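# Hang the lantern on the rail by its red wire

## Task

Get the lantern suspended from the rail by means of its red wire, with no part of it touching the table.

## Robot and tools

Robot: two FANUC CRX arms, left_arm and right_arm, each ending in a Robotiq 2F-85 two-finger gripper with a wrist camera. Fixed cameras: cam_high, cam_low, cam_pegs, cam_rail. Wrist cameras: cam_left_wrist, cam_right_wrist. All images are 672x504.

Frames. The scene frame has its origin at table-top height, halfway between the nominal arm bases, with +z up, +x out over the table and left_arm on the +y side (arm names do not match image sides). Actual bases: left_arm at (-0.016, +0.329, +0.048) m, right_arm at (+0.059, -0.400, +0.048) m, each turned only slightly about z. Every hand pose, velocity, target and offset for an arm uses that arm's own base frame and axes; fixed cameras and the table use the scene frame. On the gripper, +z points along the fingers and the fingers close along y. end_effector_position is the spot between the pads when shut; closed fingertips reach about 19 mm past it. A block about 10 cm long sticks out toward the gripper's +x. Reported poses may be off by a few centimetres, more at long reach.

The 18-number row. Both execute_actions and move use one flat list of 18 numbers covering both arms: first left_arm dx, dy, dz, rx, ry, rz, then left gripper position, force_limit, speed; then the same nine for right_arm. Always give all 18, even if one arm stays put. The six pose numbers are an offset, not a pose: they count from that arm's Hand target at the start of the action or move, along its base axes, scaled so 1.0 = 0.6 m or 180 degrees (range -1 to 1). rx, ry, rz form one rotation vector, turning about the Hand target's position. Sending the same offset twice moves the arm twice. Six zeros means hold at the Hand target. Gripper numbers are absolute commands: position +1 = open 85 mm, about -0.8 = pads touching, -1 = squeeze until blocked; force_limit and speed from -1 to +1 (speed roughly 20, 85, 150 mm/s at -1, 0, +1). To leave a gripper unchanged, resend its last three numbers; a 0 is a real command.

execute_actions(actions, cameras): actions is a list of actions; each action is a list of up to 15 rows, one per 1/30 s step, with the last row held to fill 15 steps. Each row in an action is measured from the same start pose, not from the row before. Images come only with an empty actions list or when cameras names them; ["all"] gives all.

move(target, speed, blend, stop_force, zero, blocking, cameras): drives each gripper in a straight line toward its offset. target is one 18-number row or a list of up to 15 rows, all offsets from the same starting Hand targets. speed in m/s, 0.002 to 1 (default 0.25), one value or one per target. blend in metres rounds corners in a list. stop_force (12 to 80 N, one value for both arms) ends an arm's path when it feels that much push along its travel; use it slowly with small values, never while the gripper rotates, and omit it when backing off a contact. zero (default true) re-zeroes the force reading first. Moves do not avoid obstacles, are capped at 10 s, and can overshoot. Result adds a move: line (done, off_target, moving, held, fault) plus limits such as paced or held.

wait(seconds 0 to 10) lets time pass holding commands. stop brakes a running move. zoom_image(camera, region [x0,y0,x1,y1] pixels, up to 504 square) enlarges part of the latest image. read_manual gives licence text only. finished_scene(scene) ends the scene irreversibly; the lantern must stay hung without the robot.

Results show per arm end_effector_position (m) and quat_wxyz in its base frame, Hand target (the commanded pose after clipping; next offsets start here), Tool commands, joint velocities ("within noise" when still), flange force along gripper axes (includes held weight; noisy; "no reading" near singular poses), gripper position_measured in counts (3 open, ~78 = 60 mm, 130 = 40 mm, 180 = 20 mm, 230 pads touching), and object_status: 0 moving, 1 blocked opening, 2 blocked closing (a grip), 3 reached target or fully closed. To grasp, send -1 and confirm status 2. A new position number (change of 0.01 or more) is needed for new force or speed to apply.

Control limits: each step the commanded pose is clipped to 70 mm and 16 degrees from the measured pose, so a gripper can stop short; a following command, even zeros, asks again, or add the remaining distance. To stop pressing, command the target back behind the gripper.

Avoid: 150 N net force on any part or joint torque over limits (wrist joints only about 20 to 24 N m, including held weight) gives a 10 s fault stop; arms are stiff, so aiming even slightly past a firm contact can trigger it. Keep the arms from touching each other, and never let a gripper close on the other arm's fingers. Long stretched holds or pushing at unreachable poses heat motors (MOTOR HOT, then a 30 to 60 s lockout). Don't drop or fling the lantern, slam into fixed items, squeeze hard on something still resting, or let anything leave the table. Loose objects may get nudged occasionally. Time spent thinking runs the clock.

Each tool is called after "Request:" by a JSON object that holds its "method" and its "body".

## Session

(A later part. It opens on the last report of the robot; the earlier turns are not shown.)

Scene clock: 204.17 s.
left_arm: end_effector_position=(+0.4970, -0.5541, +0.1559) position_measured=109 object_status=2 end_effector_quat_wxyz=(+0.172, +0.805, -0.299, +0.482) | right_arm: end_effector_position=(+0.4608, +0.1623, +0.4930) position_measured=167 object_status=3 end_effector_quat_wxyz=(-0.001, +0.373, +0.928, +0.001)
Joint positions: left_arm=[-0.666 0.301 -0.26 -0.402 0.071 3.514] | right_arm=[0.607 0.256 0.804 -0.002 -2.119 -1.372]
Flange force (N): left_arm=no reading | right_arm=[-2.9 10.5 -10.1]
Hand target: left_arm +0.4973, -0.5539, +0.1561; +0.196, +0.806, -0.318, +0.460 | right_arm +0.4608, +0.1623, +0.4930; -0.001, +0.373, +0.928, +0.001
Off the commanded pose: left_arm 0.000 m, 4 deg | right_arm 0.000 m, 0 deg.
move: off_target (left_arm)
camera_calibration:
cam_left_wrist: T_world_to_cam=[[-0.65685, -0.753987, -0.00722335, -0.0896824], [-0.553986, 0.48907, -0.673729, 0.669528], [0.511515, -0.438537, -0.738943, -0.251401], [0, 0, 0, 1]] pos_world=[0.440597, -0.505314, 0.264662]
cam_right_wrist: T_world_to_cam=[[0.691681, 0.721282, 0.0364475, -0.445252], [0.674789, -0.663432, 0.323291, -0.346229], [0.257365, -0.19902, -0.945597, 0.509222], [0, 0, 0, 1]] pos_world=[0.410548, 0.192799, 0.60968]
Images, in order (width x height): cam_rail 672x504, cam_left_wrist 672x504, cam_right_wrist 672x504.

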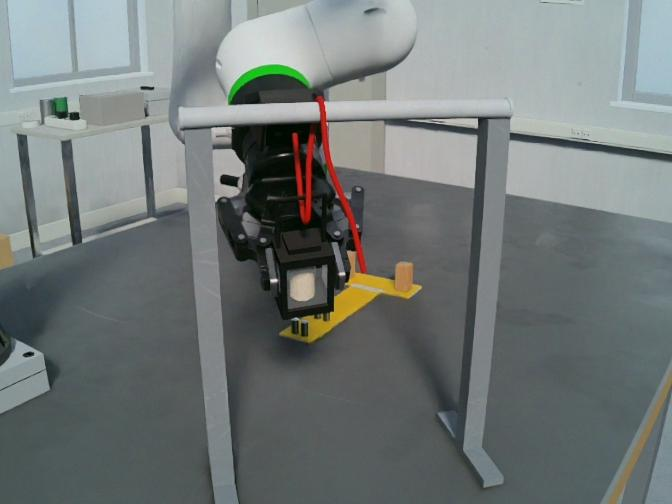

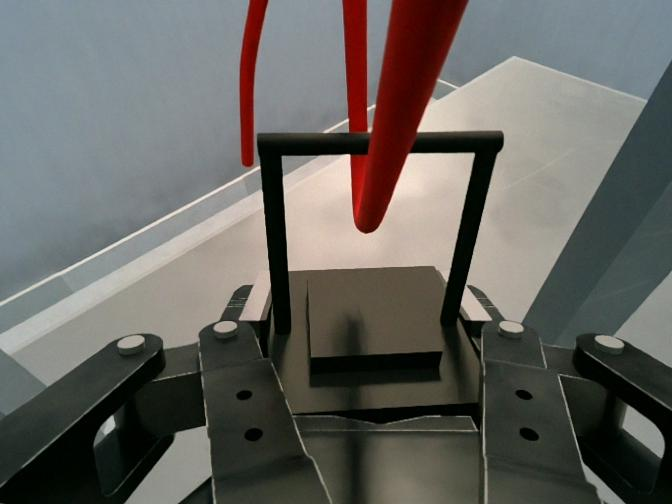

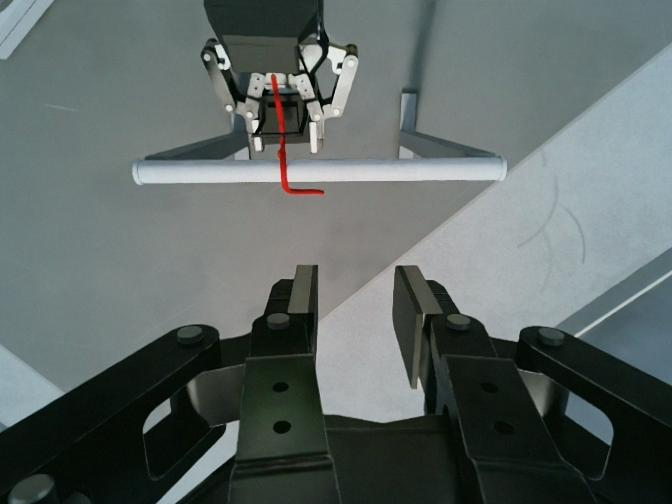

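Request:
{"method": "move", "body": {"target": [[0.032,-0.026,-0.027,-0.052,-0.065,0,-1,-0.5,-1,0,0,0,0,0,0,-0.3,0.2,-1]], "speed": 0.04, "cameras": ["cam_left_wrist","cam_rail"]}}

Request:
{"method": "zoom_image", "body": {"camera": "cam_rail", "region": [200, 80, 400, 260]}}

Request:
{"method": "zoom_image", "body": {"camera": "cam_left_wrist", "region": [200, 0, 560, 360]}}

Scene clock: 207.90 s.
left_arm: end_effector_position=(+0.5163, -0.5694, +0.1397) position_measured=109 object_status=0 end_effector_quat_wxyz=(+0.228, +0.736, -0.298, +0.563) | right_arm: end_effector_position=(+0.4608, +0.1623, +0.4930) position_measured=167 object_status=3 end_effector_quat_wxyz=(-0.001, +0.373, +0.928, +0.001)
Joint positions: left_arm=[-0.608 0.447 -0.345 -0.304 0.545 3.361] | right_arm=[0.607 0.256 0.804 -0.002 -2.119 -1.372]
Flange force (N): left_arm=[2.5 -0.8 -3.6] | right_arm=[-2.8 11.2 -10.3]
Hand target: left_arm +0.5165, -0.5695, +0.1399; +0.228, +0.736, -0.298, +0.564 | right_arm +0.4608, +0.1623, +0.4930; -0.001, +0.373, +0.928, +0.001
Off the commanded pose: left_arm 0.000 m, 0 deg | right_arm 0.000 m, 0 deg.
move: done
camera_calibration:
cam_left_wrist: T_world_to_cam=[[-0.705188, -0.709019, 0.00137764, -0.0392709], [-0.400827, 0.397057, -0.825641, 0.566572], [0.584848, -0.582784, -0.564194, -0.424316], [0, 0, 0, 1]] pos_world=[0.447564, -0.50009, 0.228443]
Images, in order (width x height): cam_rail 672x504, cam_left_wrist 672x504.

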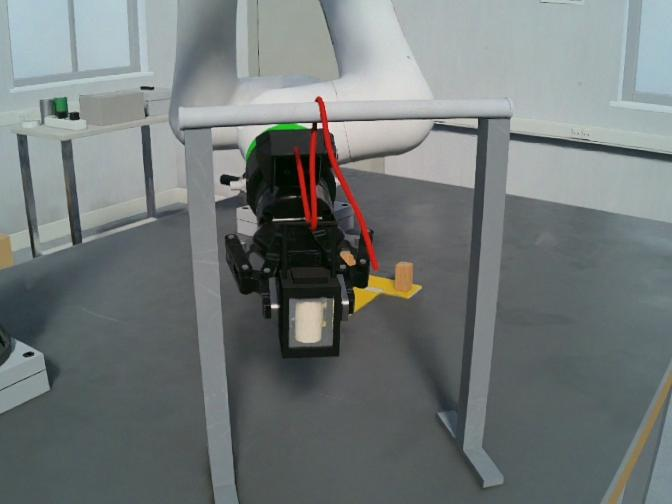

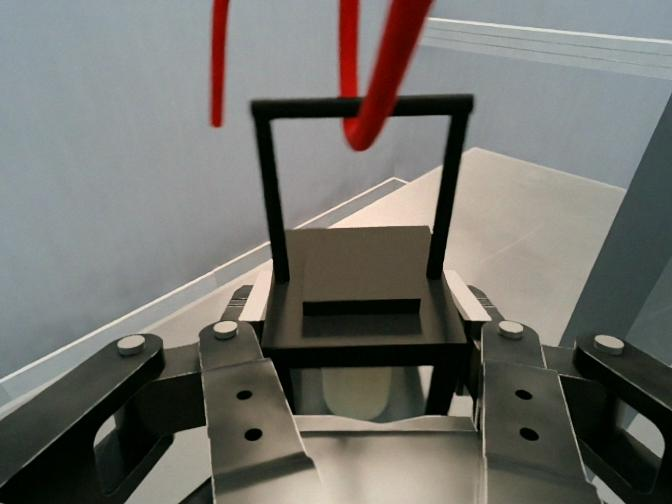

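Scaled by 2.520 from the camera's 672x504 image, which has a finer 960x720 frame.

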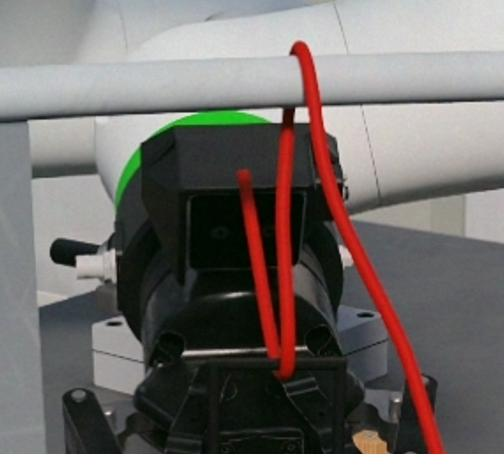

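Scaled by 1.400 from the camera's 672x504 image, which has a finer 960x720 frame.

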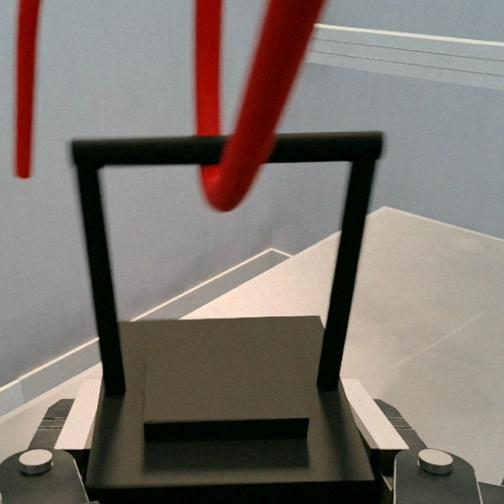

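Request:
{"method": "wait", "body": {"seconds": 0.7, "cameras": ["cam_left_wrist","cam_rail","cam_right_wrist"]}}

Request:
{"method": "zoom_image", "body": {"camera": "cam_rail", "region": [200, 80, 400, 380]}}

Scene clock: 208.77 s.
left_arm: end_effector_position=(+0.5165, -0.5695, +0.1399) position_measured=117 object_status=2 end_effector_quat_wxyz=(+0.228, +0.736, -0.298, +0.564) | right_arm: end_effector_position=(+0.4608, +0.1623, +0.4930) position_measured=167 object_status=3 end_effector_quat_wxyz=(-0.001, +0.373, +0.928, +0.001)
Joint positions: left_arm=[-0.608 0.447 -0.345 -0.304 0.545 3.361] | right_arm=[0.607 0.256 0.804 -0.002 -2.119 -1.372]
Flange force (N): left_arm=[2.2 -0.4 -3.4] | right_arm=[-3.1 11.5 -11.0]
Hand target: left_arm +0.5165, -0.5695, +0.1399; +0.228, +0.736, -0.298, +0.564 | right_arm +0.4608, +0.1623, +0.4930; -0.001, +0.373, +0.928, +0.001
Tool commands: left_gripper/position=-1.0 left_gripper/force_limit=-0.5 left_gripper/speed=-1.0 right_gripper/position=-0.3 right_gripper/force_limit=+0.2 right_gripper/speed=-1.0
Off the commanded pose: left_arm 0.000 m, 0 deg | right_arm 0.000 m, 0 deg.
wait: 0.70 s; at rest by 0.27 s
camera_calibration:
cam_left_wrist: T_world_to_cam=[[-0.704992, -0.709213, 0.00153311, -0.0394215], [-0.400835, 0.396665, -0.825826, 0.566545], [0.585078, -0.582815, -0.563923, -0.424499], [0, 0, 0, 1]] pos_world=[0.447665, -0.500091, 0.228543]
cam_right_wrist: T_world_to_cam=[[0.691681, 0.721282, 0.0364475, -0.445252], [0.674789, -0.663432, 0.323291, -0.346229], [0.257365, -0.19902, -0.945597, 0.509222], [0, 0, 0, 1]] pos_world=[0.410548, 0.192799, 0.60968]
Images, in order (width x height): cam_rail 672x504, cam_left_wrist 672x504, cam_right_wrist 672x504.

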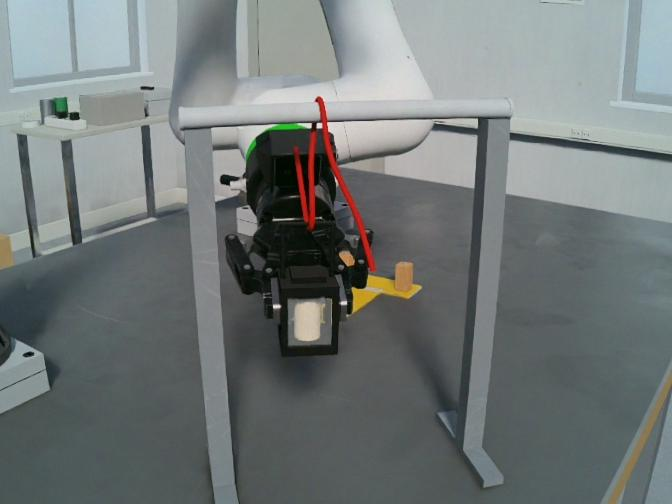

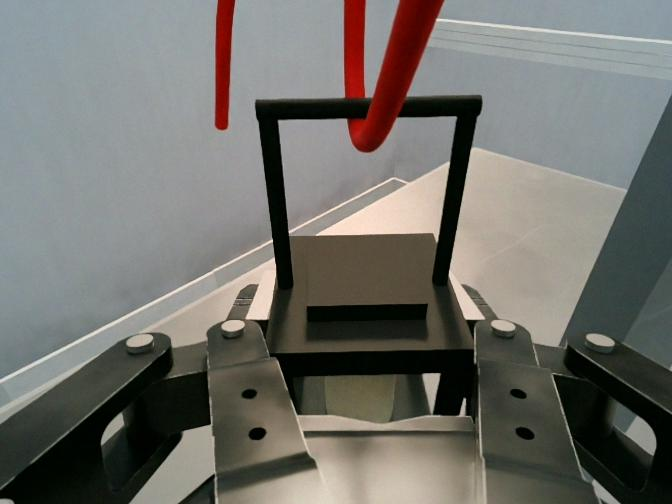

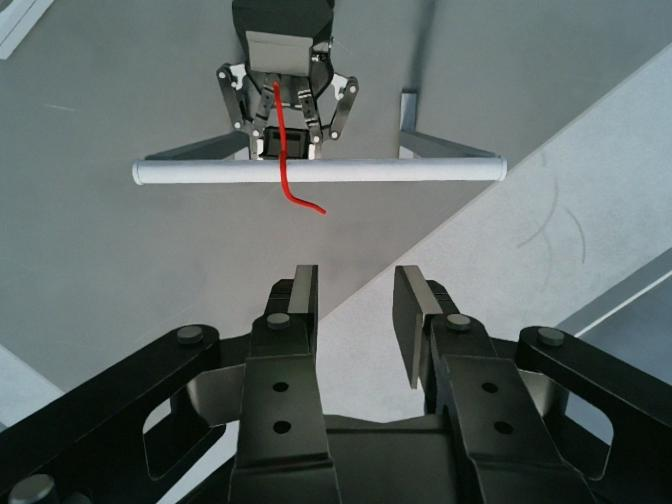

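Scaled by 1.680 from the camera's 672x504 image, which has a finer 960x720 frame.

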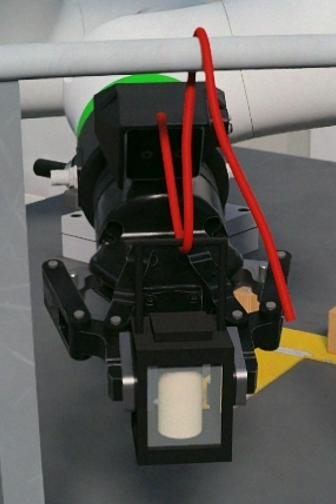

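Request:
{"method": "move", "body": {"target": [[0,0,-0.003,0,0,0,-0.1,-0.5,-1,0,0,0,0,0,0,-0.3,0.2,-1],[0,0,-0.003,0,0,0,0.3,-0.5,-1,0,0,0,0,0,0,-0.3,0.2,-1],[-0.16,0.127,0.03,0,0,0,0.3,-0.5,-1,0,0,0,0,0,0,-0.3,0.2,-1],[-0.32,0.26,0.06,0,0,0,0.3,-0.5,-1,0,0,0,0,0,0,-0.3,0.2,-1]], "speed": [0.03,0.03,0.05,0.1], "cameras": ["cam_left_wrist","cam_rail","cam_right_wrist"]}}

Scene clock: 214.93 s.
left_arm: end_effector_position=(+0.3245, -0.4135, +0.1759) position_measured=91 object_status=3 end_effector_quat_wxyz=(+0.228, +0.736, -0.298, +0.564) | right_arm: end_effector_position=(+0.4608, +0.1623, +0.4930) position_measured=167 object_status=3 end_effector_quat_wxyz=(-0.001, +0.373, +0.928, +0.001)
Joint positions: left_arm=[-0.551 -0.207 -0.937 -0.449 0.503 3.482] | right_arm=[0.607 0.256 0.804 -0.002 -2.119 -1.372]
Flange force (N): left_arm=no reading | right_arm=[-3.0 10.8 -10.7]
Hand target: left_arm +0.3245, -0.4135, +0.1759; +0.228, +0.736, -0.298, +0.564 | right_arm +0.4608, +0.1623, +0.4930; -0.001, +0.373, +0.928, +0.001
Off the commanded pose: left_arm 0.000 m, 0 deg | right_arm 0.000 m, 0 deg.
move: done
camera_calibration:
cam_left_wrist: T_world_to_cam=[[-0.704992, -0.709213, 0.00153311, -0.0642684], [-0.400835, 0.396665, -0.825826, 0.457395], [0.585078, -0.582815, -0.563923, -0.200885], [0, 0, 0, 1]] pos_world=[0.255565, -0.344091, 0.264543]
cam_right_wrist: T_world_to_cam=[[0.691681, 0.721282, 0.0364475, -0.445252], [0.674789, -0.663432, 0.323291, -0.346229], [0.257365, -0.19902, -0.945597, 0.509222], [0, 0, 0, 1]] pos_world=[0.410548, 0.192799, 0.60968]
Images, in order (width x height): cam_rail 672x504, cam_left_wrist 672x504, cam_right_wrist 672x504.

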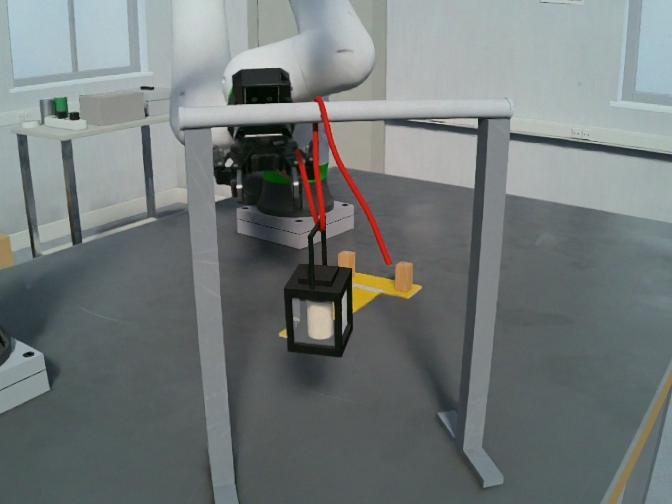

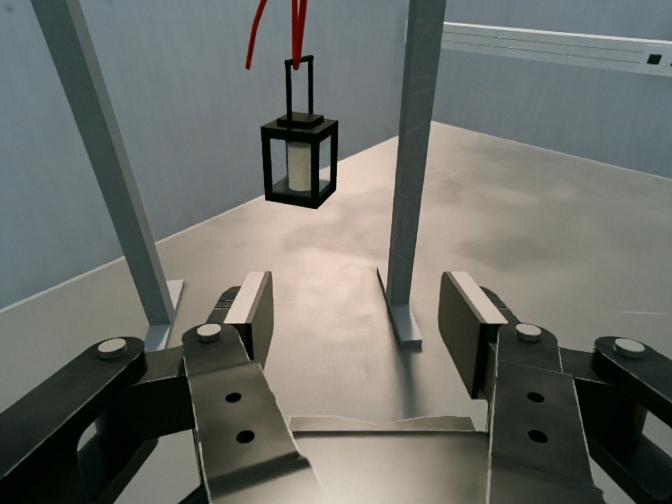

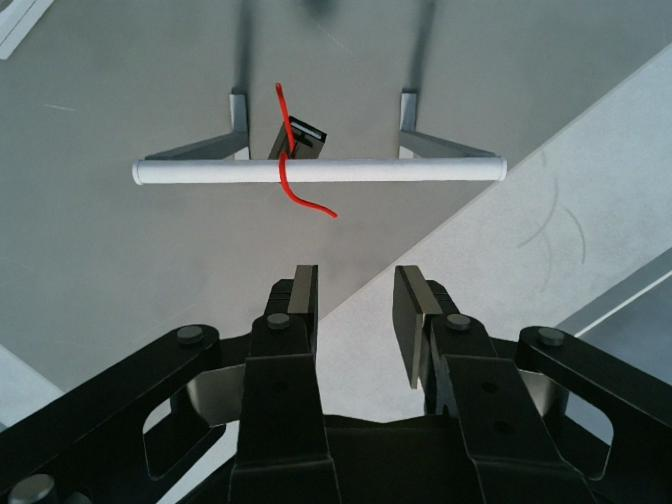

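Hung.

Request:
{"method": "wait", "body": {"seconds": 1.5}}

Request:
{"method": "finished_scene", "body": {"scene": 2}}

Scene clock: 216.50 s.
left_arm: end_effector_position=(+0.3245, -0.4135, +0.1759) position_measured=91 object_status=3 end_effector_quat_wxyz=(+0.228, +0.736, -0.298, +0.564) | right_arm: end_effector_position=(+0.4608, +0.1623, +0.4930) position_measured=167 object_status=3 end_effector_quat_wxyz=(-0.001, +0.373, +0.928, +0.001)
Joint positions: left_arm=[-0.551 -0.207 -0.937 -0.449 0.503 3.482] | right_arm=[0.607 0.256 0.804 -0.002 -2.119 -1.372]
Flange force (N): left_arm=no reading | right_arm=[-2.7 11.3 -10.8]
Hand target: left_arm +0.3245, -0.4135, +0.1759; +0.228, +0.736, -0.298, +0.564 | right_arm +0.4608, +0.1623, +0.4930; -0.001, +0.373, +0.928, +0.001
Tool commands: left_gripper/position=+0.3 left_gripper/force_limit=-0.5 left_gripper/speed=-1.0 right_gripper/position=-0.3 right_gripper/force_limit=+0.2 right_gripper/speed=-1.0
Off the commanded pose: left_arm 0.000 m, 0 deg | right_arm 0.000 m, 0 deg.
wait: 1.50 s; at rest by 0.10 s

The scene is finished: the task was done.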